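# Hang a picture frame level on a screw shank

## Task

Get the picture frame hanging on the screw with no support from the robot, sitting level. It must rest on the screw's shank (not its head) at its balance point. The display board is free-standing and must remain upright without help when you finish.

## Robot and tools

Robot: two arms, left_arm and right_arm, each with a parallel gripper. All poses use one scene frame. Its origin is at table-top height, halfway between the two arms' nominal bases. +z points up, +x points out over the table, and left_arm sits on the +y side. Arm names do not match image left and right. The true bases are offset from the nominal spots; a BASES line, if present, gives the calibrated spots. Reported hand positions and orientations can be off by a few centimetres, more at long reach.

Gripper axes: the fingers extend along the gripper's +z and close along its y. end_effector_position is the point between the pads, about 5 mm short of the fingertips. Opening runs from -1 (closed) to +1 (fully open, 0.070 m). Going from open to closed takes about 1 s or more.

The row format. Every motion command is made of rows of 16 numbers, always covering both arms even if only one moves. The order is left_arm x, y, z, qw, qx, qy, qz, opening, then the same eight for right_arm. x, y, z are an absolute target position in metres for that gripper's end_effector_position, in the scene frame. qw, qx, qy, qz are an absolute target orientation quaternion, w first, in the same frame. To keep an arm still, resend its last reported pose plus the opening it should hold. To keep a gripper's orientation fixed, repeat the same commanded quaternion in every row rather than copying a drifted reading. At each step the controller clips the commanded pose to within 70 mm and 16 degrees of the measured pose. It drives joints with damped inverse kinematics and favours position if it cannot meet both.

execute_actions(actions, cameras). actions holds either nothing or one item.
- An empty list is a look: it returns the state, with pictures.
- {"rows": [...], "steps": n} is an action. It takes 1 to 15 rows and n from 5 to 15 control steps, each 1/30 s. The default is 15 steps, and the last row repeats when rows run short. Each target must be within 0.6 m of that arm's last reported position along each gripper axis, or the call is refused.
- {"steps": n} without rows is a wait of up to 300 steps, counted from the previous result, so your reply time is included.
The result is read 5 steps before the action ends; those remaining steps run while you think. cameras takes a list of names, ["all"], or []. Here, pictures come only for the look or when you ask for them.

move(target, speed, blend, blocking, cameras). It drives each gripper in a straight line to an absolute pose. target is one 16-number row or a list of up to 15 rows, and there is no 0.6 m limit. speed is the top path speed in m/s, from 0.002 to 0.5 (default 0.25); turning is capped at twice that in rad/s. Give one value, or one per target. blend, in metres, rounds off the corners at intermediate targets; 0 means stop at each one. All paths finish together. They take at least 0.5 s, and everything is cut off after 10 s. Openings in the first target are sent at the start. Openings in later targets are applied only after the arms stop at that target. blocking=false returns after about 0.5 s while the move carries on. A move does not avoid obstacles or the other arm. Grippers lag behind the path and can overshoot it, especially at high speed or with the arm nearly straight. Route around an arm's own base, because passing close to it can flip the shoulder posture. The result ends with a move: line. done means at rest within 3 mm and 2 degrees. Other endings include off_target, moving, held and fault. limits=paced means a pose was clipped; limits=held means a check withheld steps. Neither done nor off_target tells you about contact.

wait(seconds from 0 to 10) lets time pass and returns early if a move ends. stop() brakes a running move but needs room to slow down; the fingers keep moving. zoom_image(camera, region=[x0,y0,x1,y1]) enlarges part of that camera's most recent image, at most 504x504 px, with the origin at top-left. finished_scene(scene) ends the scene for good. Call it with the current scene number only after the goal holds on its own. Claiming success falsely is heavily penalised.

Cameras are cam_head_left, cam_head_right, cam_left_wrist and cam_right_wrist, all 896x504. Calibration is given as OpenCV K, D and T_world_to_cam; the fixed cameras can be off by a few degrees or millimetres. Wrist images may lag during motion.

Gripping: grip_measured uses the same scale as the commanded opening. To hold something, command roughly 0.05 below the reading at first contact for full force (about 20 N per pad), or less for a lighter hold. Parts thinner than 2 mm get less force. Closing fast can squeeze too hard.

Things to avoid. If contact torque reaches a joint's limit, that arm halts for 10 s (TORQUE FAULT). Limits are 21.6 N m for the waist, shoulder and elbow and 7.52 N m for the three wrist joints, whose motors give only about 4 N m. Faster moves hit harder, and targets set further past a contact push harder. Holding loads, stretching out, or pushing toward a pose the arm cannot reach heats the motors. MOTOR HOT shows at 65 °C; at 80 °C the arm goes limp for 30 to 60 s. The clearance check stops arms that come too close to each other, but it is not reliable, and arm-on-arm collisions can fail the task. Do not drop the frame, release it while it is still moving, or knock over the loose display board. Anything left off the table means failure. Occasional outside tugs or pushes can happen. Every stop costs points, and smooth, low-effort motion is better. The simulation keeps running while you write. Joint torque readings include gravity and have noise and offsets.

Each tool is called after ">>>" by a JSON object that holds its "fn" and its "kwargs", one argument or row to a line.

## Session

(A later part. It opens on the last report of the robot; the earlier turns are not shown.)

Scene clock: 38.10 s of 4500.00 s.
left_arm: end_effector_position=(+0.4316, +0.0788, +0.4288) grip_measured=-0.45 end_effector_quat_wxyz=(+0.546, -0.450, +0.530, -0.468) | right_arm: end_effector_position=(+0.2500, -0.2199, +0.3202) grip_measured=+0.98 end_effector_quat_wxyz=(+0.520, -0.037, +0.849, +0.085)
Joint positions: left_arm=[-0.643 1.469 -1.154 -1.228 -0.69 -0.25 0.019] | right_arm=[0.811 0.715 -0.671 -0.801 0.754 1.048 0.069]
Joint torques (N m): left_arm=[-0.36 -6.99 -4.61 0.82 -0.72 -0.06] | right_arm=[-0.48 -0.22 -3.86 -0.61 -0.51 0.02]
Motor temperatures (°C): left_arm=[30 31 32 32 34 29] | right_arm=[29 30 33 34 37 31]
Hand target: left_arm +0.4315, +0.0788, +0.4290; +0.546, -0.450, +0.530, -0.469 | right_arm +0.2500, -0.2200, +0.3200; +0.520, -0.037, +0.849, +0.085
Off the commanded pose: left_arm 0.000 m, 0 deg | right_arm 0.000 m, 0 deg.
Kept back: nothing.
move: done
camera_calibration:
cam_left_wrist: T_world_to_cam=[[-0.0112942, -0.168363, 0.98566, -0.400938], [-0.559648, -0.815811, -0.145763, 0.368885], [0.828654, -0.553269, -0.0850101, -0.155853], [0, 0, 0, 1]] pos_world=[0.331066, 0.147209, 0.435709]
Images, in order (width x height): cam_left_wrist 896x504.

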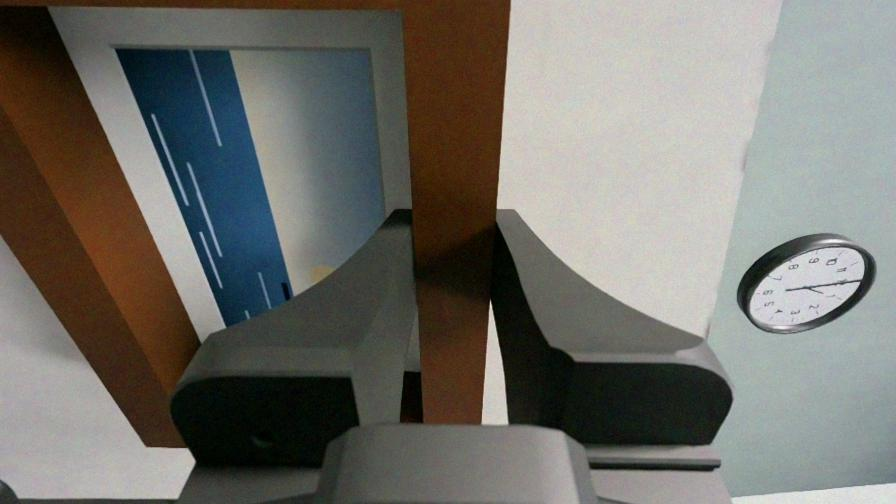

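Now lower and release to see where it settles.

>>> {"fn": "move", "kwargs": {
  "target": [
    [0.4315, 0.0788, 0.4274, 0.54567, -0.44978, 0.5296, -0.46859, -0.49, 0.25, -0.22, 0.32, 0.52, -0.037, 0.849, 0.085, 1.0],
    [0.4315, 0.0788, 0.4276, 0.54567, -0.44978, 0.5296, -0.46859, -0.36, 0.25, -0.22, 0.32, 0.52, -0.037, 0.849, 0.085, 1.0],
    [0.4315, 0.0788, 0.4276, 0.54567, -0.44978, 0.5296, -0.46859, -0.1, 0.25, -0.22, 0.32, 0.52, -0.037, 0.849, 0.085, 1.0]
  ],
  "speed": 0.02,
  "cameras": ["cam_left_wrist"]
}}

>>> {"fn": "zoom_image", "kwargs": {
  "camera": "cam_left_wrist",
  "region": [380, 0, 580, 310]
}}

Scene clock: 40.73 s of 4500.00 s.
left_arm: end_effector_position=(+0.4314, +0.0789, +0.4280) grip_measured=-0.10 end_effector_quat_wxyz=(+0.546, -0.450, +0.529, -0.469) | right_arm: end_effector_position=(+0.2500, -0.2199, +0.3202) grip_measured=+0.98 end_effector_quat_wxyz=(+0.520, -0.037, +0.849, +0.085)
Joint positions: left_arm=[-0.643 1.469 -1.15 -1.221 -0.692 -0.259 0.032] | right_arm=[0.811 0.715 -0.671 -0.801 0.754 1.048 0.069]
Joint torques (N m): left_arm=[0.48 -4.92 -3.67 0.64 -0.57 0.08] | right_arm=[-0.43 -0.2 -3.82 -0.63 -0.5 0.04]
Motor temperatures (°C): left_arm=[30 31 32 32 34 29] | right_arm=[29 30 33 34 37 31]
Hand target: left_arm +0.4315, +0.0788, +0.4276; +0.546, -0.450, +0.530, -0.469 | right_arm +0.2500, -0.2200, +0.3200; +0.520, -0.037, +0.849, +0.085
Off the commanded pose: left_arm 0.000 m, 0 deg | right_arm 0.000 m, 0 deg.
Kept back: nothing.
move: done
camera_calibration:
cam_left_wrist: T_world_to_cam=[[-0.0124809, -0.167078, 0.985865, -0.399795], [-0.559497, -0.815985, -0.145371, 0.368552], [0.828739, -0.553402, -0.0832951, -0.156518], [0, 0, 0, 1]] pos_world=[0.330927, 0.147319, 0.434683]
Images, in order (width x height): cam_left_wrist 896x504.

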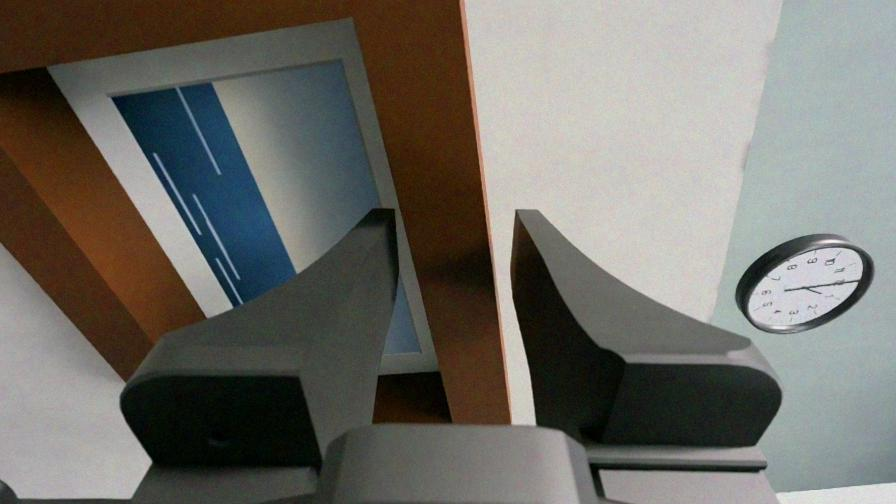

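Scaled by 1.626 from the camera's 896x504 image, which has a finer 1280x720 frame.

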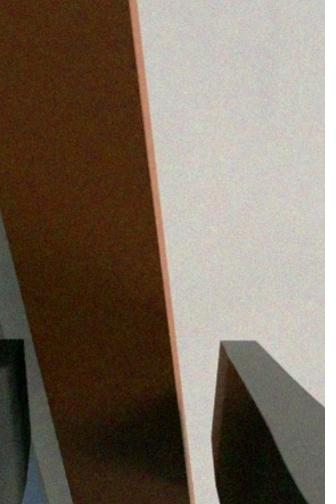

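>>> {"fn": "move", "kwargs": {
  "target": [0.4315, 0.0800, 0.4274, 0.5087, -0.4912, 0.4912, -0.5087, -0.1, 0.25, -0.22, 0.32, 0.52, -0.037, 0.849, 0.085, 1.0],
  "speed": 0.06,
  "cameras": ["cam_left_wrist"]
}}

>>> {"fn": "zoom_image", "kwargs": {
  "camera": "cam_left_wrist",
  "region": [380, 0, 540, 120]
}}

>>> {"fn": "zoom_image", "kwargs": {
  "camera": "cam_left_wrist",
  "region": [380, 190, 540, 310]
}}

Scene clock: 43.03 s of 4500.00 s.
left_arm: end_effector_position=(+0.4314, +0.0799, +0.4278) grip_measured=-0.10 end_effector_quat_wxyz=(+0.508, -0.491, +0.491, -0.509) | right_arm: end_effector_position=(+0.2500, -0.2199, +0.3202) grip_measured=+0.98 end_effector_quat_wxyz=(+0.520, -0.037, +0.849, +0.085)
Joint positions: left_arm=[-0.643 1.469 -1.149 -1.223 -0.696 -0.416 0.031] | right_arm=[0.811 0.715 -0.671 -0.801 0.754 1.048 0.069]
Joint torques (N m): left_arm=[0.24 -4.69 -2.74 0.46 -0.73 0.14] | right_arm=[-0.47 -0.2 -3.86 -0.63 -0.5 0.05]
Motor temperatures (°C): left_arm=[30 31 32 32 34 29] | right_arm=[29 30 33 34 37 31]
Hand target: left_arm +0.4315, +0.0800, +0.4274; +0.509, -0.491, +0.491, -0.509 | right_arm +0.2500, -0.2200, +0.3200; +0.520, -0.037, +0.849, +0.085
Off the commanded pose: left_arm 0.000 m, 0 deg | right_arm 0.000 m, 0 deg.
Kept back: nothing.
move: done
camera_calibration:
cam_left_wrist: T_world_to_cam=[[-0.0121975, -0.00971416, 0.999878, -0.418114], [-0.560372, -0.828108, -0.0148813, 0.314886], [0.828152, -0.560485, 0.00465729, -0.192744], [0, 0, 0, 1]] pos_world=[0.330975, 0.148667, 0.423647]
Images, in order (width x height): cam_left_wrist 896x504.

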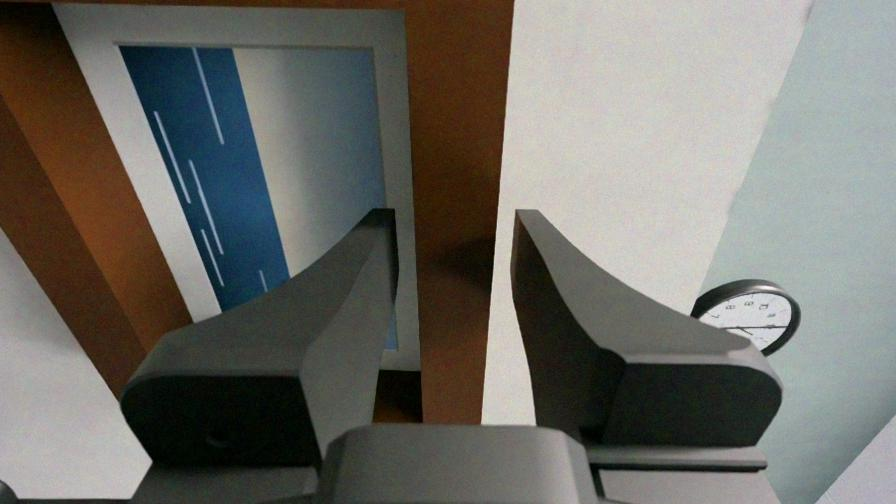

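Scaled by 3.150 from the camera's 896x504 image, which has a finer 1280x720 frame.

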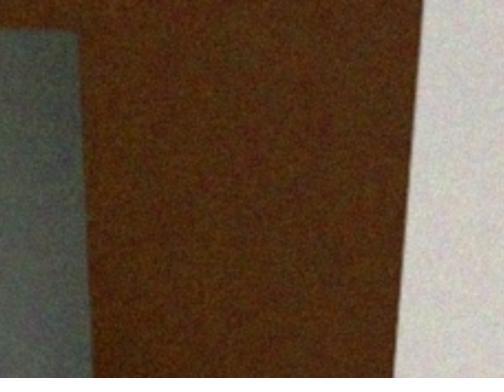

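Scaled by 3.150 from the camera's 896x504 image, which has a finer 1280x720 frame.

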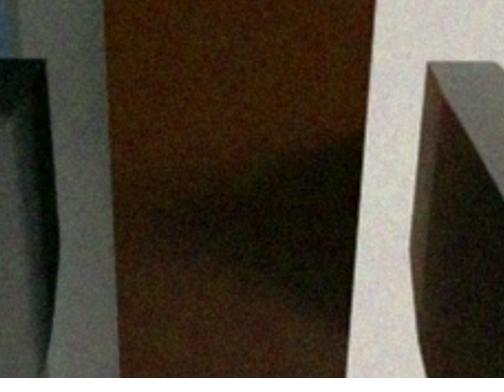

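>>> {"fn": "move", "kwargs": {
  "target": [
    [0.4315, 0.0800, 0.4278, 0.5087, -0.4912, 0.4912, -0.5087, -0.49, 0.25, -0.22, 0.32, 0.52, -0.037, 0.849, 0.085, 1.0],
    [0.4315, 0.0813, 0.4298, 0.46395, -0.53367, 0.44499, -0.54957, -0.49, 0.25, -0.22, 0.32, 0.52, -0.037, 0.849, 0.085, 1.0],
    [0.4315, 0.0813, 0.4276, 0.46395, -0.53367, 0.44499, -0.54957, -0.49, 0.25, -0.22, 0.32, 0.52, -0.037, 0.849, 0.085, 1.0]
  ],
  "speed": 0.04,
  "cameras": []
}}

>>> {"fn": "move", "kwargs": {
  "target": [
    [0.4315, 0.0813, 0.4276, 0.46395, -0.53367, 0.44499, -0.54957, -0.36, 0.25, -0.22, 0.32, 0.52, -0.037, 0.849, 0.085, 1.0],
    [0.4315, 0.0813, 0.4276, 0.46395, -0.53367, 0.44499, -0.54957, -0.1, 0.25, -0.22, 0.32, 0.52, -0.037, 0.849, 0.085, 1.0]
  ],
  "speed": 0.04,
  "cameras": ["cam_left_wrist"]
}}

>>> {"fn": "zoom_image", "kwargs": {
  "camera": "cam_left_wrist",
  "region": [380, 0, 540, 120]
}}

>>> {"fn": "zoom_image", "kwargs": {
  "camera": "cam_left_wrist",
  "region": [380, 190, 540, 310]
}}

Scene clock: 48.67 s of 4500.00 s.
left_arm: end_effector_position=(+0.4315, +0.0813, +0.4293) grip_measured=-0.45 end_effector_quat_wxyz=(-0.464, +0.533, -0.444, +0.551) | right_arm: end_effector_position=(+0.2500, -0.2199, +0.3202) grip_measured=+0.98 end_effector_quat_wxyz=(+0.520, -0.037, +0.849, +0.085)
Joint positions: left_arm=[-0.643 1.469 -1.153 -1.228 -0.702 -0.585 0.019] | right_arm=[0.811 0.715 -0.671 -0.801 0.754 1.048 0.069]
Joint torques (N m): left_arm=[2.5 -6.42 -1.16 -0.34 -1.76 0.06] | right_arm=[-0.46 -0.11 -3.81 -0.64 -0.49 0.08]
Motor temperatures (°C): left_arm=[30 31 32 31 34 29] | right_arm=[28 30 33 34 37 31]
Hand target: left_arm +0.4315, +0.0813, +0.4276; -0.464, +0.534, -0.445, +0.550 | right_arm +0.2500, -0.2200, +0.3200; +0.520, -0.037, +0.849, +0.085
Off the commanded pose: left_arm 0.002 m, 0 deg | right_arm 0.000 m, 0 deg.
Kept back: nothing.
move: done
No camera images: "cameras" was empty.

Scene clock: 50.57 s of 4500.00 s.
left_arm: end_effector_position=(+0.4314, +0.0816, +0.4274) grip_measured=-0.10 end_effector_quat_wxyz=(-0.464, +0.534, -0.445, +0.549) | right_arm: end_effector_position=(+0.2500, -0.2199, +0.3202) grip_measured=+0.98 end_effector_quat_wxyz=(+0.520, -0.037, +0.849, +0.085)
Joint positions: left_arm=[-0.643 1.469 -1.149 -1.23 -0.702 -0.584 0.031] | right_arm=[0.811 0.715 -0.671 -0.801 0.754 1.048 0.069]
Joint torques (N m): left_arm=[-0.36 -4.69 -3.77 0.69 -0.8 0.06] | right_arm=[-0.46 -0.11 -3.83 -0.64 -0.48 0.09]
Motor temperatures (°C): left_arm=[30 31 32 31 34 29] | right_arm=[28 30 33 34 37 31]
Hand target: left_arm +0.4315, +0.0813, +0.4276; -0.464, +0.534, -0.445, +0.550 | right_arm +0.2500, -0.2200, +0.3200; +0.520, -0.037, +0.849, +0.085
Off the commanded pose: left_arm 0.000 m, 0 deg | right_arm 0.000 m, 0 deg.
Kept back: nothing.
move: done
camera_calibration:
cam_left_wrist: T_world_to_cam=[[-0.0112063, 0.163168, 0.986535, -0.426565], [-0.559283, -0.818865, 0.129083, 0.253523], [0.828901, -0.550305, 0.100433, -0.233935], [0, 0, 0, 1]] pos_world=[0.33092, 0.148467, 0.411591]
Images, in order (width x height): cam_left_wrist 896x504.

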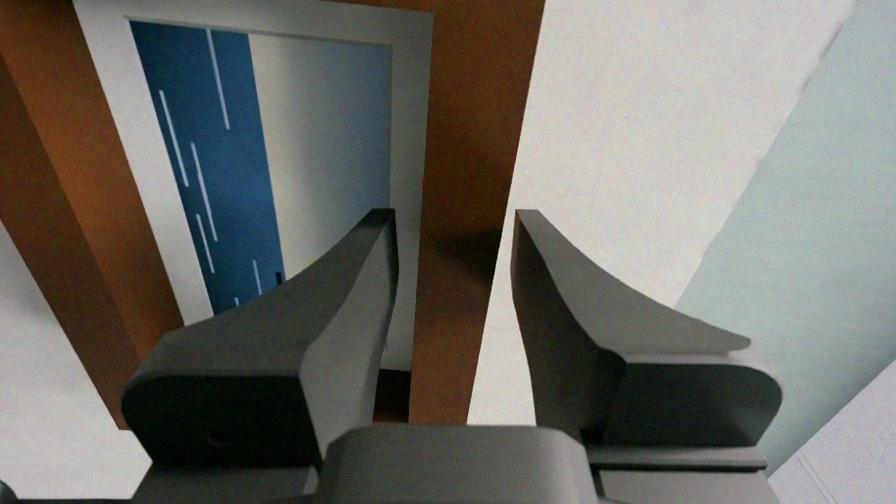

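Scaled by 3.150 from the camera's 896x504 image, which has a finer 1280x720 frame.

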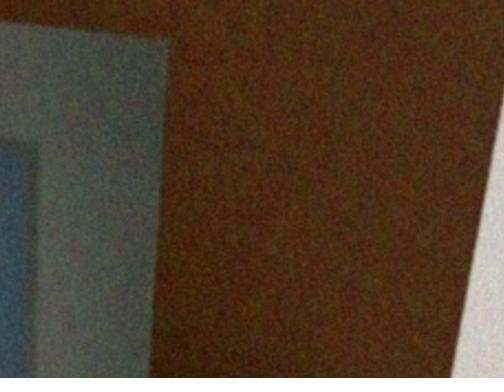

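Scaled by 3.150 from the camera's 896x504 image, which has a finer 1280x720 frame.

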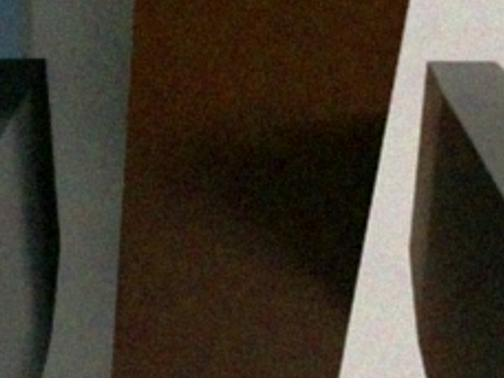

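>>> {"fn": "move", "kwargs": {
  "target": [
    [0.4315, 0.0813, 0.4276, 0.46395, -0.53367, 0.44499, -0.54957, 0.5, 0.25, -0.22, 0.32, 0.52, -0.037, 0.849, 0.085, 1.0],
    [0.33, 0.0800, 0.4278, 0.5087, -0.4912, 0.4912, -0.5087, 0.5, 0.25, -0.22, 0.32, 0.52, -0.037, 0.849, 0.085, 1.0]
  ],
  "speed": 0.12,
  "cameras": ["cam_left_wrist"]
}}

>>> {"fn": "zoom_image", "kwargs": {
  "camera": "cam_left_wrist",
  "region": [400, 0, 560, 120]
}}

>>> {"fn": "zoom_image", "kwargs": {
  "camera": "cam_left_wrist",
  "region": [400, 180, 560, 300]
}}

Scene clock: 53.73 s of 4500.00 s.
left_arm: end_effector_position=(+0.3296, +0.0801, +0.4280) grip_measured=+0.50 end_effector_quat_wxyz=(+0.509, -0.491, +0.491, -0.509) | right_arm: end_effector_position=(+0.2500, -0.2199, +0.3202) grip_measured=+0.98 end_effector_quat_wxyz=(+0.520, -0.037, +0.849, +0.085)
Joint positions: left_arm=[-0.976 1.216 -0.923 -1.394 -1.004 -0.267 0.053] | right_arm=[0.811 0.715 -0.671 -0.801 0.754 1.048 0.069]
Joint torques (N m): left_arm=[0.47 -3.35 -3 0.87 -0.32 -0.18] | right_arm=[-0.46 -0.04 -3.84 -0.65 -0.48 0.11]
Motor temperatures (°C): left_arm=[30 31 32 31 34 29] | right_arm=[28 30 33 34 37 31]
Hand target: left_arm +0.3300, +0.0800, +0.4278; +0.509, -0.491, +0.491, -0.509 | right_arm +0.2500, -0.2200, +0.3200; +0.520, -0.037, +0.849, +0.085
Off the commanded pose: left_arm 0.000 m, 0 deg | right_arm 0.000 m, 0 deg.
Kept back: nothing.
move: done
camera_calibration:
cam_left_wrist: T_world_to_cam=[[-0.0119563, -0.0116741, 0.99986, -0.419474], [-0.560023, -0.828315, -0.0163679, 0.258586], [0.82839, -0.560141, 0.00336586, -0.107911], [0, 0, 0, 1]] pos_world=[0.229191, 0.148848, 0.424011]
Images, in order (width x height): cam_left_wrist 896x504.

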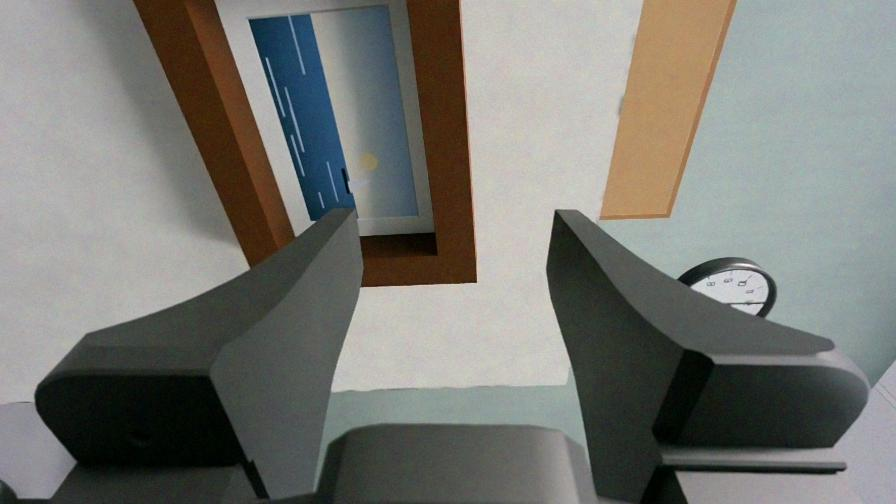

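Scaled by 3.150 from the camera's 896x504 image, which has a finer 1280x720 frame.

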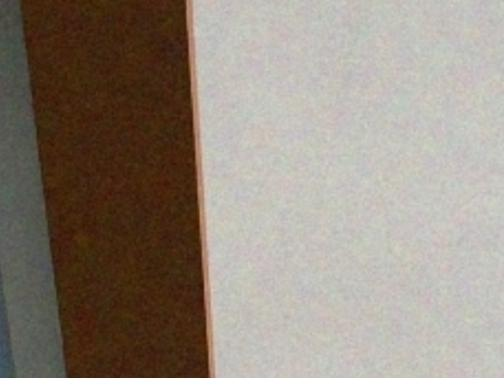

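Scaled by 3.150 from the camera's 896x504 image, which has a finer 1280x720 frame.

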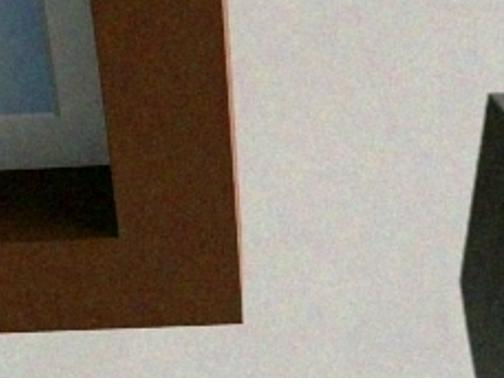

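>>> {"fn": "move", "kwargs": {
  "target": [0.34, 0.0800, 0.5158, 0.5087, -0.4912, 0.4912, -0.5087, 0.9, 0.25, -0.22, 0.32, 0.52, -0.037, 0.849, 0.085, 1.0],
  "speed": 0.12,
  "cameras": ["cam_left_wrist"]
}}

>>> {"fn": "zoom_image", "kwargs": {
  "camera": "cam_left_wrist",
  "region": [390, 0, 510, 120]
}}

>>> {"fn": "zoom_image", "kwargs": {
  "camera": "cam_left_wrist",
  "region": [390, 120, 510, 240]
}}

>>> {"fn": "zoom_image", "kwargs": {
  "camera": "cam_left_wrist",
  "region": [390, 240, 510, 360]
}}

Scene clock: 55.53 s of 4500.00 s.
left_arm: end_effector_position=(+0.3398, +0.0803, +0.5164) grip_measured=+0.90 end_effector_quat_wxyz=(+0.509, -0.491, +0.491, -0.509) | right_arm: end_effector_position=(+0.2500, -0.2199, +0.3202) grip_measured=+0.98 end_effector_quat_wxyz=(+0.520, -0.037, +0.849, +0.085)
Joint positions: left_arm=[-0.932 1.253 -1.305 -1.629 -0.939 0.145 0.066] | right_arm=[0.811 0.715 -0.671 -0.801 0.754 1.048 0.069]
Joint torques (N m): left_arm=[0.08 -2.97 -2.36 0.82 0.14 -0.14] | right_arm=[-0.44 -0.05 -3.88 -0.65 -0.47 0.12]
Motor temperatures (°C): left_arm=[30 31 32 31 34 29] | right_arm=[28 30 33 34 37 31]
Hand target: left_arm +0.3400, +0.0800, +0.5158; +0.509, -0.491, +0.491, -0.509 | right_arm +0.2500, -0.2200, +0.3200; +0.520, -0.037, +0.849, +0.085
Off the commanded pose: left_arm 0.001 m, 0 deg | right_arm 0.000 m, 0 deg.
Kept back: nothing.
move: done
camera_calibration:
cam_left_wrist: T_world_to_cam=[[-0.0123476, -0.0102711, 0.999871, -0.507719], [-0.559801, -0.828483, -0.0154236, 0.265281], [0.828535, -0.55992, 0.00448003, -0.117207], [0, 0, 0, 1]] pos_world=[0.239346, 0.14894, 0.51227]
Images, in order (width x height): cam_left_wrist 896x504.

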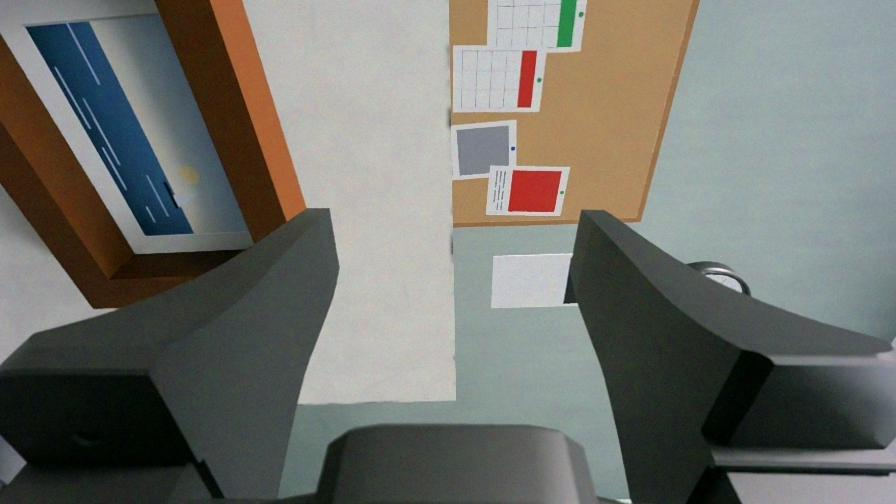

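Scaled by 4.200 from the camera's 896x504 image, which has a finer 1280x720 frame.

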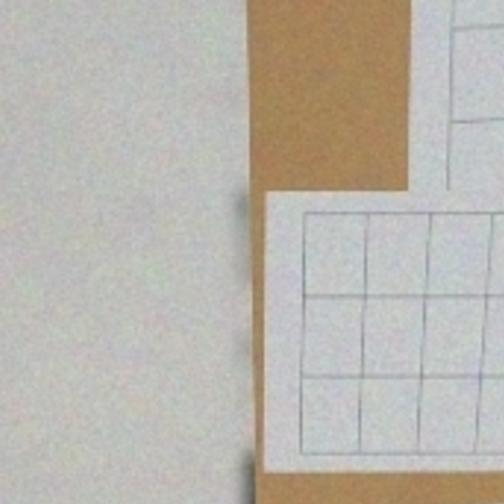

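Scaled by 4.200 from the camera's 896x504 image, which has a finer 1280x720 frame.

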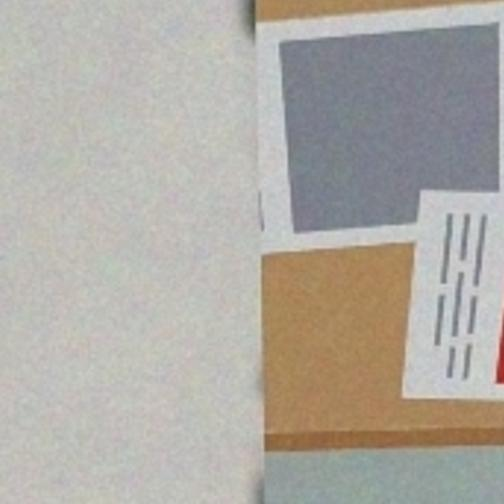

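Scaled by 4.200 from the camera's 896x504 image, which has a finer 1280x720 frame.

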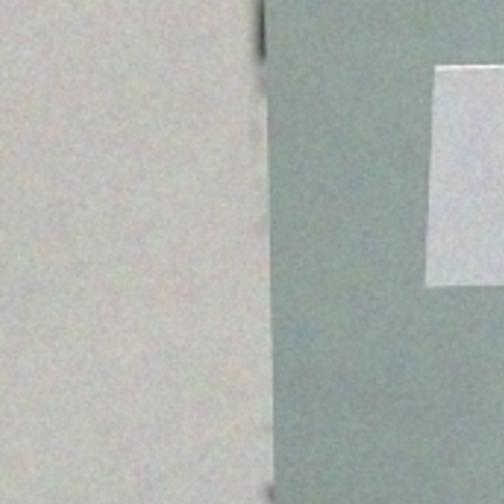

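>>> {"fn": "move", "kwargs": {
  "target": [
    [0.35, 0.0810, 0.4286, 0.49036, -0.50951, 0.47223, -0.52636, 0.4, 0.25, -0.22, 0.32, 0.52, -0.037, 0.849, 0.085, 1.0],
    [0.4315, 0.0810, 0.4284, 0.49036, -0.50951, 0.47223, -0.52636, 0.4, 0.25, -0.22, 0.32, 0.52, -0.037, 0.849, 0.085, 1.0]
  ],
  "speed": [0.15, 0.07],
  "blend": 0.015,
  "cameras": ["cam_left_wrist"]
}}

>>> {"fn": "zoom_image", "kwargs": {
  "camera": "cam_left_wrist",
  "region": [340, 170, 580, 350]
}}

Scene clock: 59.87 s of 4500.00 s.
left_arm: end_effector_position=(+0.4320, +0.0810, +0.4282) grip_measured=+0.40 end_effector_quat_wxyz=(+0.490, -0.510, +0.472, -0.526) | right_arm: end_effector_position=(+0.2500, -0.2199, +0.3202) grip_measured=+0.98 end_effector_quat_wxyz=(+0.520, -0.037, +0.849, +0.085)
Joint positions: left_arm=[-0.641 1.47 -1.152 -1.228 -0.696 -0.482 0.049] | right_arm=[0.811 0.715 -0.671 -0.801 0.754 1.048 0.069]
Joint torques (N m): left_arm=[-0.73 -6.18 -2.68 0.52 -0.74 0] | right_arm=[-0.41 0.02 -3.84 -0.66 -0.46 0.14]
Motor temperatures (°C): left_arm=[30 31 32 32 34 29] | right_arm=[28 30 33 34 37 30]
Hand target: left_arm +0.4315, +0.0810, +0.4284; +0.490, -0.509, +0.472, -0.526 | right_arm +0.2500, -0.2200, +0.3200; +0.520, -0.037, +0.849, +0.085
Off the commanded pose: left_arm 0.001 m, 0 deg | right_arm 0.000 m, 0 deg.
Kept back: nothing.
move: done
camera_calibration:
cam_left_wrist: T_world_to_cam=[[-0.0112997, 0.0618016, 0.998024, -0.423924], [-0.559783, -0.827422, 0.0448993, 0.290197], [0.828562, -0.55817, 0.0439451, -0.209867], [0, 0, 0, 1]] pos_world=[0.331545, 0.149174, 0.41928]
Images, in order (width x height): cam_left_wrist 896x504.

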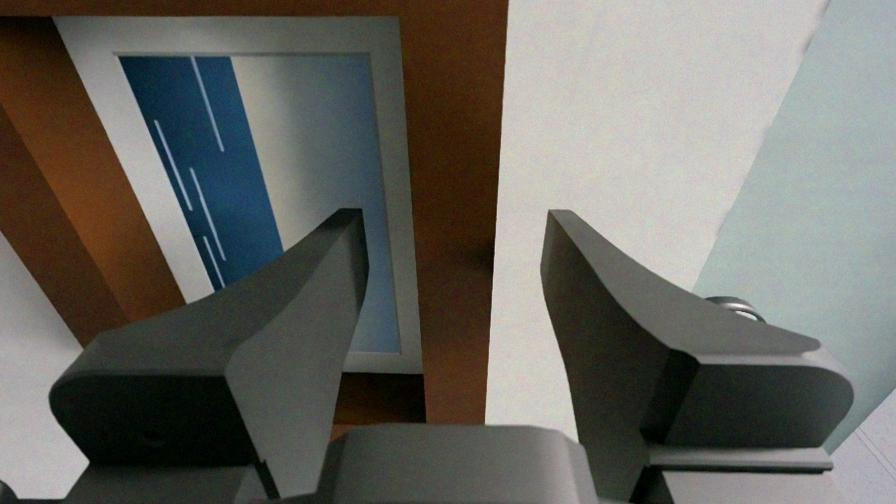

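Scaled by 2.100 from the camera's 896x504 image, which has a finer 1280x720 frame.

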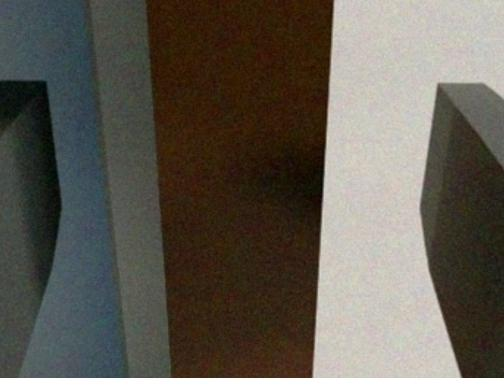

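>>> {"fn": "move", "kwargs": {
  "target": [
    [0.4315, 0.0810, 0.4284, 0.49036, -0.50951, 0.47223, -0.52636, -0.49, 0.25, -0.22, 0.32, 0.52, -0.037, 0.849, 0.085, 1.0],
    [0.4315, 0.0810, 0.4336, 0.49036, -0.50951, 0.47223, -0.52636, -0.49, 0.25, -0.22, 0.32, 0.52, -0.037, 0.849, 0.085, 1.0],
    [0.4315, 0.0795, 0.4340, 0.50591, -0.49408, 0.48831, -0.51148, -0.49, 0.25, -0.22, 0.32, 0.52, -0.037, 0.849, 0.085, 1.0]
  ],
  "speed": 0.03,
  "cameras": []
}}

Scene clock: 62.27 s of 4500.00 s.
left_arm: end_effector_position=(+0.4314, +0.0798, +0.4342) grip_measured=-0.45 end_effector_quat_wxyz=(+0.506, -0.494, +0.488, -0.511) | right_arm: end_effector_position=(+0.2500, -0.2199, +0.3202) grip_measured=+0.98 end_effector_quat_wxyz=(+0.520, -0.037, +0.849, +0.085)
Joint positions: left_arm=[-0.644 1.467 -1.172 -1.254 -0.69 -0.386 0.019] | right_arm=[0.811 0.715 -0.671 -0.801 0.754 1.048 0.069]
Joint torques (N m): left_arm=[-0.69 -6.34 -4.62 0.75 -0.98 -0.02] | right_arm=[-0.41 0.05 -3.83 -0.67 -0.46 0.15]
Motor temperatures (°C): left_arm=[30 31 32 32 34 29] | right_arm=[28 30 33 34 37 30]
Hand target: left_arm +0.4315, +0.0795, +0.4340; +0.506, -0.494, +0.488, -0.511 | right_arm +0.2500, -0.2200, +0.3200; +0.520, -0.037, +0.849, +0.085
Off the commanded pose: left_arm 0.000 m, 0 deg | right_arm 0.000 m, 0 deg.
Kept back: nothing.
move: done
No camera images: "cameras" was empty.

>>> {"fn": "move", "kwargs": {
  "target": [
    [0.4315, 0.0793, 0.4300, 0.50591, -0.49408, 0.48831, -0.51148, -0.49, 0.25, -0.22, 0.32, 0.52, -0.037, 0.849, 0.085, 1.0],
    [0.4315, 0.0793, 0.4280, 0.50591, -0.49408, 0.48831, -0.51148, -0.49, 0.25, -0.22, 0.32, 0.52, -0.037, 0.849, 0.085, 1.0]
  ],
  "speed": 0.02,
  "cameras": []
}}

Scene clock: 63.93 s of 4500.00 s.
left_arm: end_effector_position=(+0.4314, +0.0799, +0.4292) grip_measured=-0.45 end_effector_quat_wxyz=(+0.507, -0.494, +0.487, -0.512) | right_arm: end_effector_position=(+0.2500, -0.2199, +0.3202) grip_measured=+0.98 end_effector_quat_wxyz=(+0.520, -0.037, +0.849, +0.085)
Joint positions: left_arm=[-0.645 1.47 -1.153 -1.226 -0.7 -0.422 0.019] | right_arm=[0.811 0.715 -0.671 -0.801 0.754 1.048 0.069]
Joint torques (N m): left_arm=[-0.64 -4.9 -2.35 0.45 -0.14 0.01] | right_arm=[-0.46 0.07 -3.87 -0.66 -0.45 0.16]
Motor temperatures (°C): left_arm=[30 31 32 32 34 29] | right_arm=[28 30 33 34 37 30]
Hand target: left_arm +0.4315, +0.0793, +0.4280; +0.506, -0.494, +0.488, -0.511 | right_arm +0.2500, -0.2200, +0.3200; +0.520, -0.037, +0.849, +0.085
Off the commanded pose: left_arm 0.001 m, 0 deg | right_arm 0.000 m, 0 deg.
Kept back: nothing.
move: done
No camera images: "cameras" was empty.

>>> {"fn": "move", "kwargs": {
  "target": [
    [0.4315, 0.0799, 0.4285, 0.50591, -0.49408, 0.48831, -0.51148, -0.46, 0.25, -0.22, 0.32, 0.52, -0.037, 0.849, 0.085, 1.0],
    [0.4315, 0.0799, 0.4283, 0.50591, -0.49408, 0.48831, -0.51148, -0.40, 0.25, -0.22, 0.32, 0.52, -0.037, 0.849, 0.085, 1.0],
    [0.4315, 0.0799, 0.4282, 0.50591, -0.49408, 0.48831, -0.51148, -0.2, 0.25, -0.22, 0.32, 0.52, -0.037, 0.849, 0.085, 1.0]
  ],
  "speed": 0.02,
  "cameras": ["cam_left_wrist"]
}}

>>> {"fn": "zoom_image", "kwargs": {
  "camera": "cam_left_wrist",
  "region": [380, 0, 540, 120]
}}

>>> {"fn": "zoom_image", "kwargs": {
  "camera": "cam_left_wrist",
  "region": [380, 190, 540, 310]
}}

Scene clock: 67.57 s of 4500.00 s.
left_arm: end_effector_position=(+0.4316, +0.0800, +0.4279) grip_measured=-0.20 end_effector_quat_wxyz=(+0.506, -0.494, +0.489, -0.511) | right_arm: end_effector_position=(+0.2500, -0.2199, +0.3202) grip_measured=+0.98 end_effector_quat_wxyz=(+0.520, -0.037, +0.849, +0.085)
Joint positions: left_arm=[-0.643 1.47 -1.151 -1.227 -0.697 -0.421 0.028] | right_arm=[0.811 0.715 -0.671 -0.801 0.754 1.048 0.069]
Joint torques (N m): left_arm=[0.6 -5.35 -3.72 0.72 -0.81 -0.09] | right_arm=[-0.44 0.09 -3.88 -0.67 -0.44 0.19]
Motor temperatures (°C): left_arm=[30 31 32 32 34 29] | right_arm=[28 30 33 34 37 30]
Hand target: left_arm +0.4315, +0.0799, +0.4282; +0.506, -0.494, +0.488, -0.511 | right_arm +0.2500, -0.2200, +0.3200; +0.520, -0.037, +0.849, +0.085
Off the commanded pose: left_arm 0.000 m, 0 deg | right_arm 0.000 m, 0 deg.
Kept back: nothing.
move: done
camera_calibration:
cam_left_wrist: T_world_to_cam=[[-0.0110933, -0.000453827, 0.999938, -0.419528], [-0.559664, -0.828693, -0.00658499, 0.311229], [0.828645, -0.559703, 0.00893892, -0.194999], [0, 0, 0, 1]] pos_world=[0.331115, 0.148581, 0.423295]
Images, in order (width x height): cam_left_wrist 896x504.

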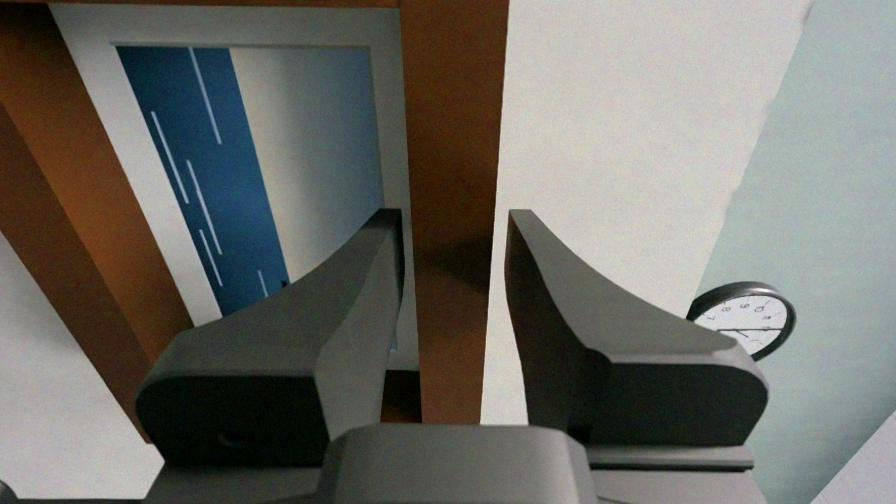

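Scaled by 3.150 from the camera's 896x504 image, which has a finer 1280x720 frame.

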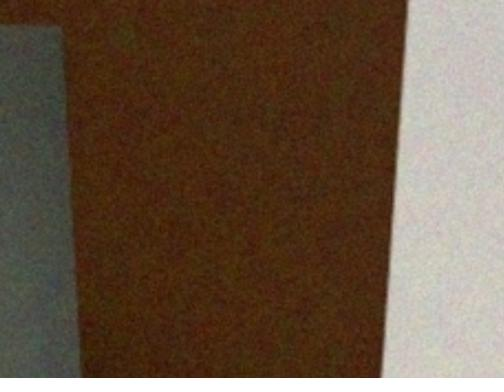

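Scaled by 3.150 from the camera's 896x504 image, which has a finer 1280x720 frame.

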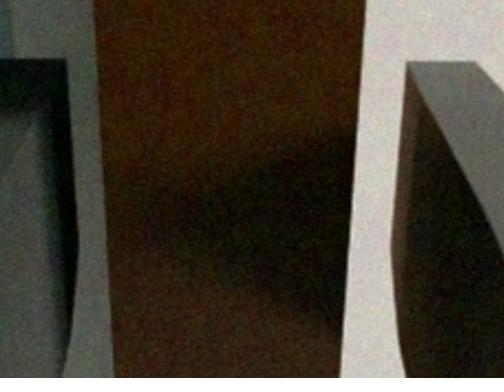

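>>> {"fn": "move", "kwargs": {
  "target": [
    [0.4315, 0.0800, 0.4274, 0.5031, -0.49694, 0.4854, -0.51424, -0.2, 0.25, -0.22, 0.32, 0.52, -0.037, 0.849, 0.085, 1.0],
    [0.4315, 0.0800, 0.4274, 0.5031, -0.49694, 0.4854, -0.51424, -0.49, 0.25, -0.22, 0.32, 0.52, -0.037, 0.849, 0.085, 1.0]
  ],
  "speed": 0.02,
  "cameras": ["cam_left_wrist"]
}}

>>> {"fn": "zoom_image", "kwargs": {
  "camera": "cam_left_wrist",
  "region": [380, 0, 540, 120]
}}

>>> {"fn": "zoom_image", "kwargs": {
  "camera": "cam_left_wrist",
  "region": [380, 190, 540, 310]
}}

Scene clock: 69.63 s of 4500.00 s.
left_arm: end_effector_position=(+0.4315, +0.0801, +0.4279) grip_measured=-0.45 end_effector_quat_wxyz=(+0.504, -0.497, +0.485, -0.514) | right_arm: end_effector_position=(+0.2500, -0.2199, +0.3202) grip_measured=+0.98 end_effector_quat_wxyz=(+0.520, -0.037, +0.849, +0.085)
Joint positions: left_arm=[-0.643 1.47 -1.149 -1.223 -0.699 -0.437 0.019] | right_arm=[0.811 0.715 -0.671 -0.801 0.754 1.048 0.069]
Joint torques (N m): left_arm=[0.48 -4.96 -2.48 0.06 -0.42 0.04] | right_arm=[-0.44 0.15 -3.84 -0.68 -0.44 0.2]
Motor temperatures (°C): left_arm=[30 31 32 32 34 29] | right_arm=[28 30 33 34 37 30]
Hand target: left_arm +0.4315, +0.0800, +0.4274; +0.503, -0.497, +0.485, -0.514 | right_arm +0.2500, -0.2200, +0.3200; +0.520, -0.037, +0.849, +0.085
Off the commanded pose: left_arm 0.001 m, 0 deg | right_arm 0.000 m, 0 deg.
Kept back: nothing.
move: done
camera_calibration:
cam_left_wrist: T_world_to_cam=[[-0.013133, 0.0112351, 0.999851, -0.419506], [-0.559527, -0.82881, 0.00196379, 0.307621], [0.828708, -0.559418, 0.0171712, -0.198415], [0, 0, 0, 1]] pos_world=[0.331042, 0.148676, 0.422246]
Images, in order (width x height): cam_left_wrist 896x504.

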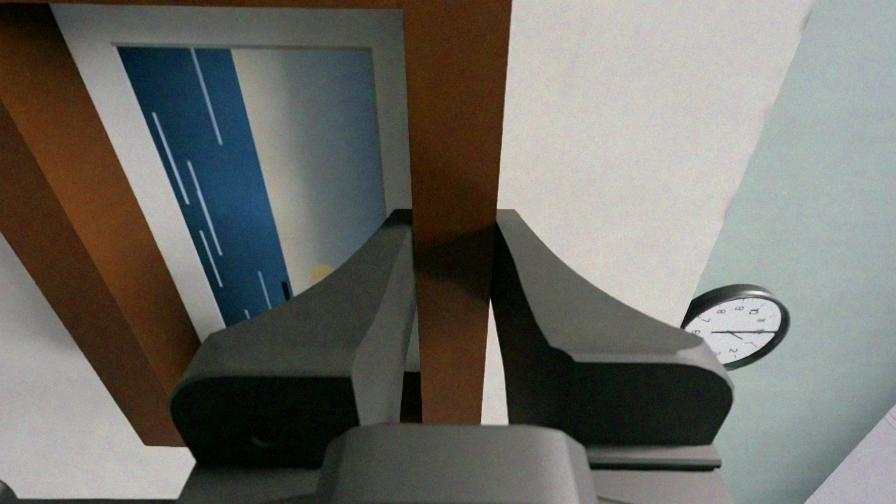

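Scaled by 3.150 from the camera's 896x504 image, which has a finer 1280x720 frame.

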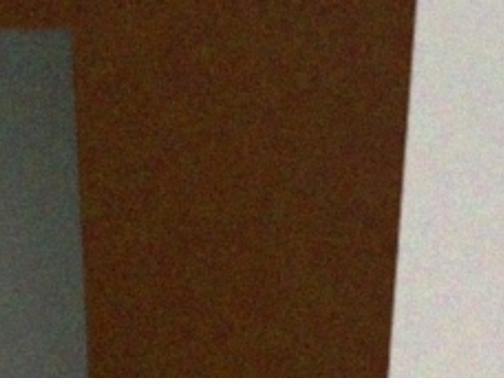

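Scaled by 3.150 from the camera's 896x504 image, which has a finer 1280x720 frame.

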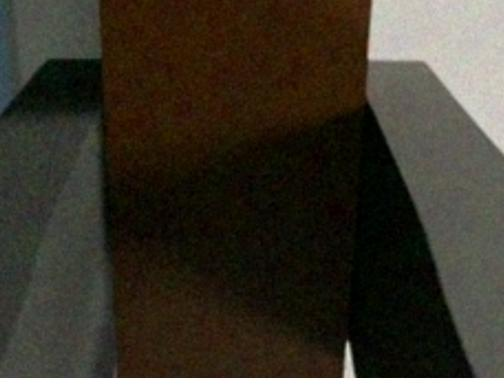

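>>> {"fn": "move", "kwargs": {
  "target": [
    [0.4315, 0.0801, 0.4279, 0.5031, -0.49694, 0.4854, -0.51424, -0.46, 0.25, -0.22, 0.32, 0.52, -0.037, 0.849, 0.085, 1.0],
    [0.4315, 0.0801, 0.4278, 0.5031, -0.49694, 0.4854, -0.51424, -0.42, 0.25, -0.22, 0.32, 0.52, -0.037, 0.849, 0.085, 1.0],
    [0.4315, 0.0801, 0.4277, 0.5031, -0.49694, 0.4854, -0.51424, -0.2, 0.25, -0.22, 0.32, 0.52, -0.037, 0.849, 0.085, 1.0]
  ],
  "speed": 0.02,
  "cameras": ["cam_left_wrist"]
}}

>>> {"fn": "zoom_image", "kwargs": {
  "camera": "cam_left_wrist",
  "region": [380, 0, 540, 120]
}}

>>> {"fn": "zoom_image", "kwargs": {
  "camera": "cam_left_wrist",
  "region": [380, 190, 540, 310]
}}

Scene clock: 73.30 s of 4500.00 s.
left_arm: end_effector_position=(+0.4316, +0.0799, +0.4273) grip_measured=-0.20 end_effector_quat_wxyz=(+0.503, -0.497, +0.486, -0.514) | right_arm: end_effector_position=(+0.2500, -0.2199, +0.3202) grip_measured=+0.98 end_effector_quat_wxyz=(+0.520, -0.037, +0.849, +0.085)
Joint positions: left_arm=[-0.643 1.47 -1.149 -1.225 -0.697 -0.435 0.028] | right_arm=[0.811 0.715 -0.671 -0.801 0.754 1.048 0.069]
Joint torques (N m): left_arm=[-0.71 -5.66 -2.57 0.73 -0.73 -0.1] | right_arm=[-0.42 0.2 -3.86 -0.68 -0.43 0.21]
Motor temperatures (°C): left_arm=[30 31 32 31 34 29] | right_arm=[28 30 33 34 37 30]
Hand target: left_arm +0.4315, +0.0801, +0.4277; +0.503, -0.497, +0.485, -0.514 | right_arm +0.2500, -0.2200, +0.3200; +0.520, -0.037, +0.849, +0.085
Off the commanded pose: left_arm 0.000 m, 0 deg | right_arm 0.000 m, 0 deg.
Kept back: nothing.
move: done
camera_calibration:
cam_left_wrist: T_world_to_cam=[[-0.0106924, 0.011362, 0.999878, -0.42004], [-0.560409, -0.828209, 0.00341838, 0.307148], [0.828147, -0.560305, 0.0152229, -0.197409], [0, 0, 0, 1]] pos_world=[0.331121, 0.148546, 0.421944]
Images, in order (width x height): cam_left_wrist 896x504.

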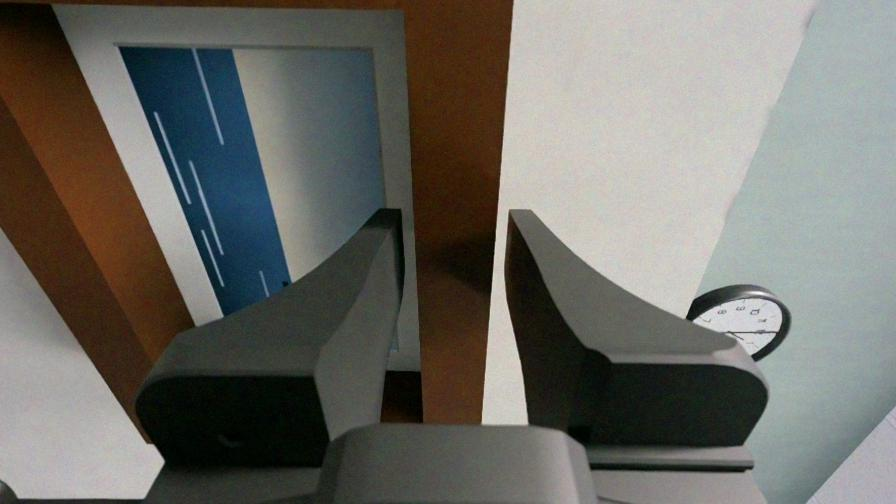

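Scaled by 3.150 from the camera's 896x504 image, which has a finer 1280x720 frame.

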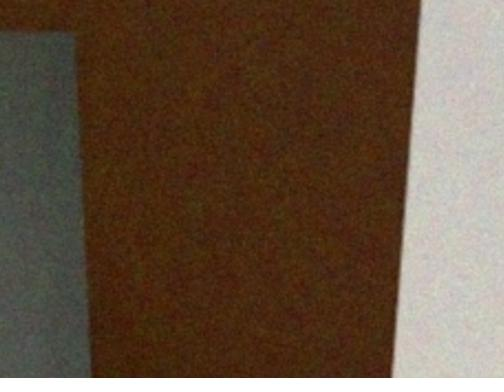

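Scaled by 3.150 from the camera's 896x504 image, which has a finer 1280x720 frame.

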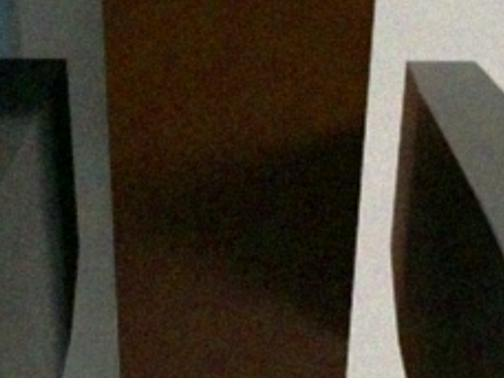

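>>> {"fn": "move", "kwargs": {
  "target": [
    [0.4315, 0.0801, 0.4277, 0.5031, -0.49694, 0.4854, -0.51424, 0.5, 0.25, -0.22, 0.32, 0.52, -0.037, 0.849, 0.085, 1.0],
    [0.33, 0.0801, 0.4277, 0.5031, -0.49694, 0.4854, -0.51424, 0.5, 0.25, -0.22, 0.32, 0.52, -0.037, 0.849, 0.085, 1.0]
  ],
  "speed": 0.12,
  "cameras": ["cam_left_wrist"]
}}

>>> {"fn": "zoom_image", "kwargs": {
  "camera": "cam_left_wrist",
  "region": [400, 0, 560, 120]
}}

>>> {"fn": "zoom_image", "kwargs": {
  "camera": "cam_left_wrist",
  "region": [400, 180, 560, 300]
}}

Scene clock: 77.50 s of 4500.00 s.
left_arm: end_effector_position=(+0.3296, +0.0803, +0.4280) grip_measured=+0.50 end_effector_quat_wxyz=(+0.503, -0.497, +0.485, -0.515) | right_arm: end_effector_position=(+0.2500, -0.2199, +0.3202) grip_measured=+0.98 end_effector_quat_wxyz=(+0.520, -0.037, +0.849, +0.085)
Joint positions: left_arm=[-0.976 1.216 -0.923 -1.394 -1.005 -0.291 0.053] | right_arm=[0.811 0.715 -0.671 -0.801 0.754 1.048 0.069]
Joint torques (N m): left_arm=[0.57 -3.19 -2.87 0.84 -0.34 -0.07] | right_arm=[-0.43 0.32 -3.87 -0.69 -0.43 0.24]
Motor temperatures (°C): left_arm=[30 32 32 31 34 29] | right_arm=[28 30 33 34 37 30]
Hand target: left_arm +0.3300, +0.0801, +0.4277; +0.503, -0.497, +0.485, -0.514 | right_arm +0.2500, -0.2200, +0.3200; +0.520, -0.037, +0.849, +0.085
Off the commanded pose: left_arm 0.000 m, 0 deg | right_arm 0.000 m, 0 deg.
Kept back: nothing.
move: done
camera_calibration:
cam_left_wrist: T_world_to_cam=[[-0.0121645, 0.0120883, 0.999853, -0.421329], [-0.560073, -0.828437, 0.00320185, 0.25032], [0.828354, -0.559952, 0.0168479, -0.11361], [0, 0, 0, 1]] pos_world=[0.229181, 0.148851, 0.42238]
Images, in order (width x height): cam_left_wrist 896x504.

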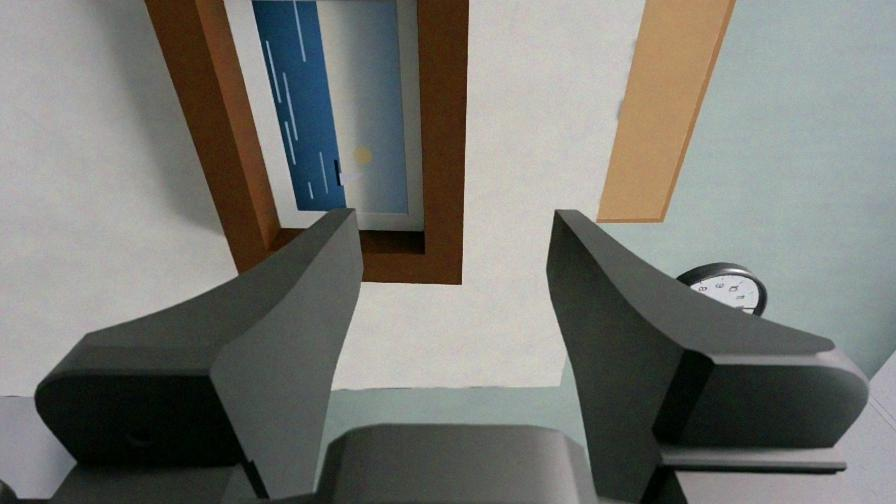

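Scaled by 3.150 from the camera's 896x504 image, which has a finer 1280x720 frame.

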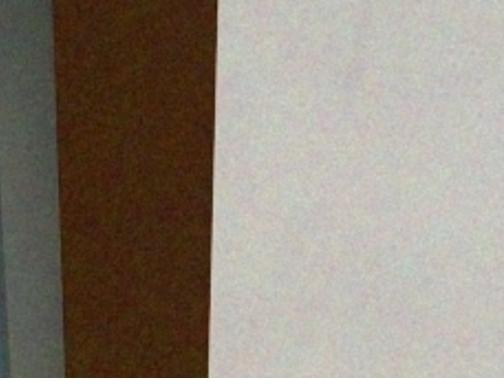

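Scaled by 3.150 from the camera's 896x504 image, which has a finer 1280x720 frame.

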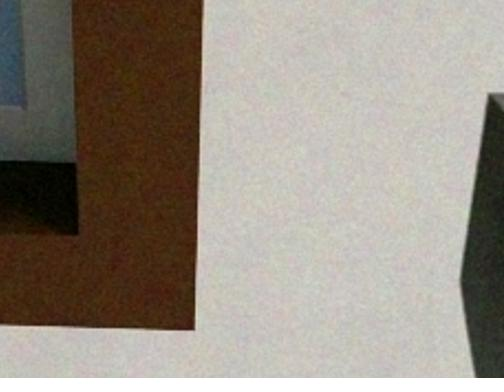

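>>> {"fn": "move", "kwargs": {
  "target": [0.26, 0.2700, 0.40, 0.5087, -0.4912, 0.4912, -0.5087, 0.9, 0.30, -0.05, 0.47, 0.52, -0.037, 0.849, 0.085, 1.0],
  "speed": 0.2,
  "cameras": ["cam_right_wrist", "cam_head_right"]
}}

Scene clock: 80.20 s of 4500.00 s.
left_arm: end_effector_position=(+0.2599, +0.2700, +0.4005) grip_measured=+0.90 end_effector_quat_wxyz=(+0.509, -0.491, +0.491, -0.509) | right_arm: end_effector_position=(+0.3001, -0.0497, +0.4697) grip_measured=+0.98 end_effector_quat_wxyz=(+0.523, -0.041, +0.846, +0.092)
Joint positions: left_arm=[0.773 0.645 -0.551 -1.629 0.769 0.047 0.066] | right_arm=[1.177 1.448 -1.724 -0.879 1.215 1.052 0.069]
Joint torques (N m): left_arm=[-0.66 0.3 -2.73 -0.77 -0.18 0.03] | right_arm=[-0.47 -5.34 -3.31 -1 -0.14 0.24]
Motor temperatures (°C): left_arm=[30 31 32 31 34 29] | right_arm=[28 30 33 34 37 30]
Hand target: left_arm +0.2600, +0.2700, +0.4000; +0.509, -0.491, +0.491, -0.509 | right_arm +0.3002, -0.0501, +0.4698; +0.524, -0.041, +0.846, +0.092
Off the commanded pose: left_arm 0.000 m, 0 deg | right_arm 0.000 m, 1 deg.
joint sent to its limit (right arm) — joint 5 (wrist pitch), upper limit.
Kept back: nothing.
move: done
camera_calibration:
cam_right_wrist: T_world_to_cam=[[0.139786, -0.979888, -0.142408, -0.0231074], [-0.896967, -0.0643917, -0.437383, 0.465106], [0.419416, 0.188876, -0.887928, 0.418963], [0, 0, 0, 1]] pos_world=[0.244695, -0.0718255, 0.572147]
Images, in order (width x height): cam_head_right 896x504, cam_right_wrist 896x504.

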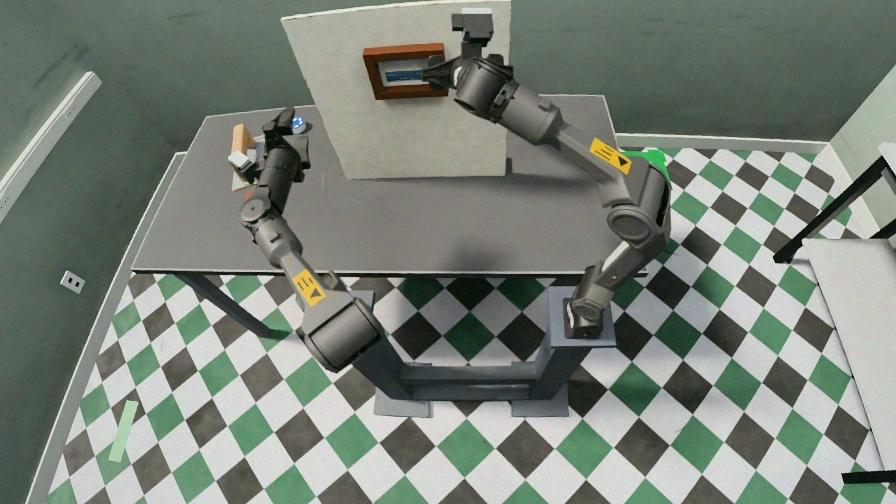

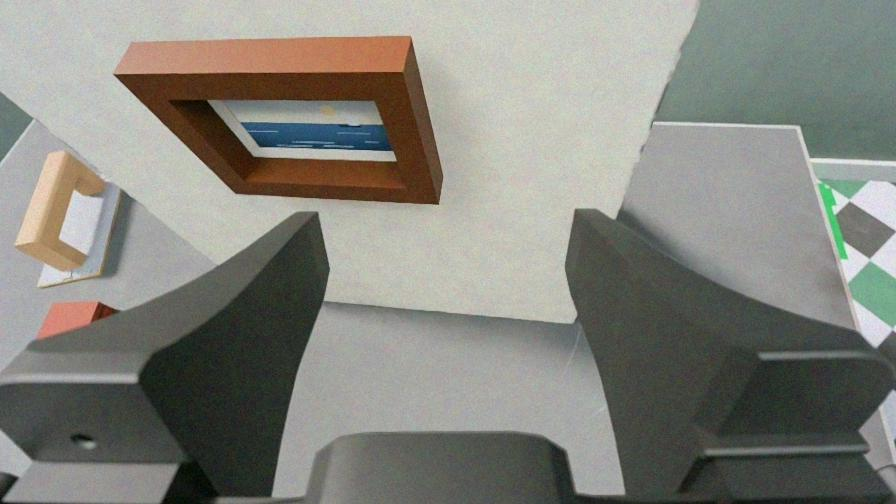

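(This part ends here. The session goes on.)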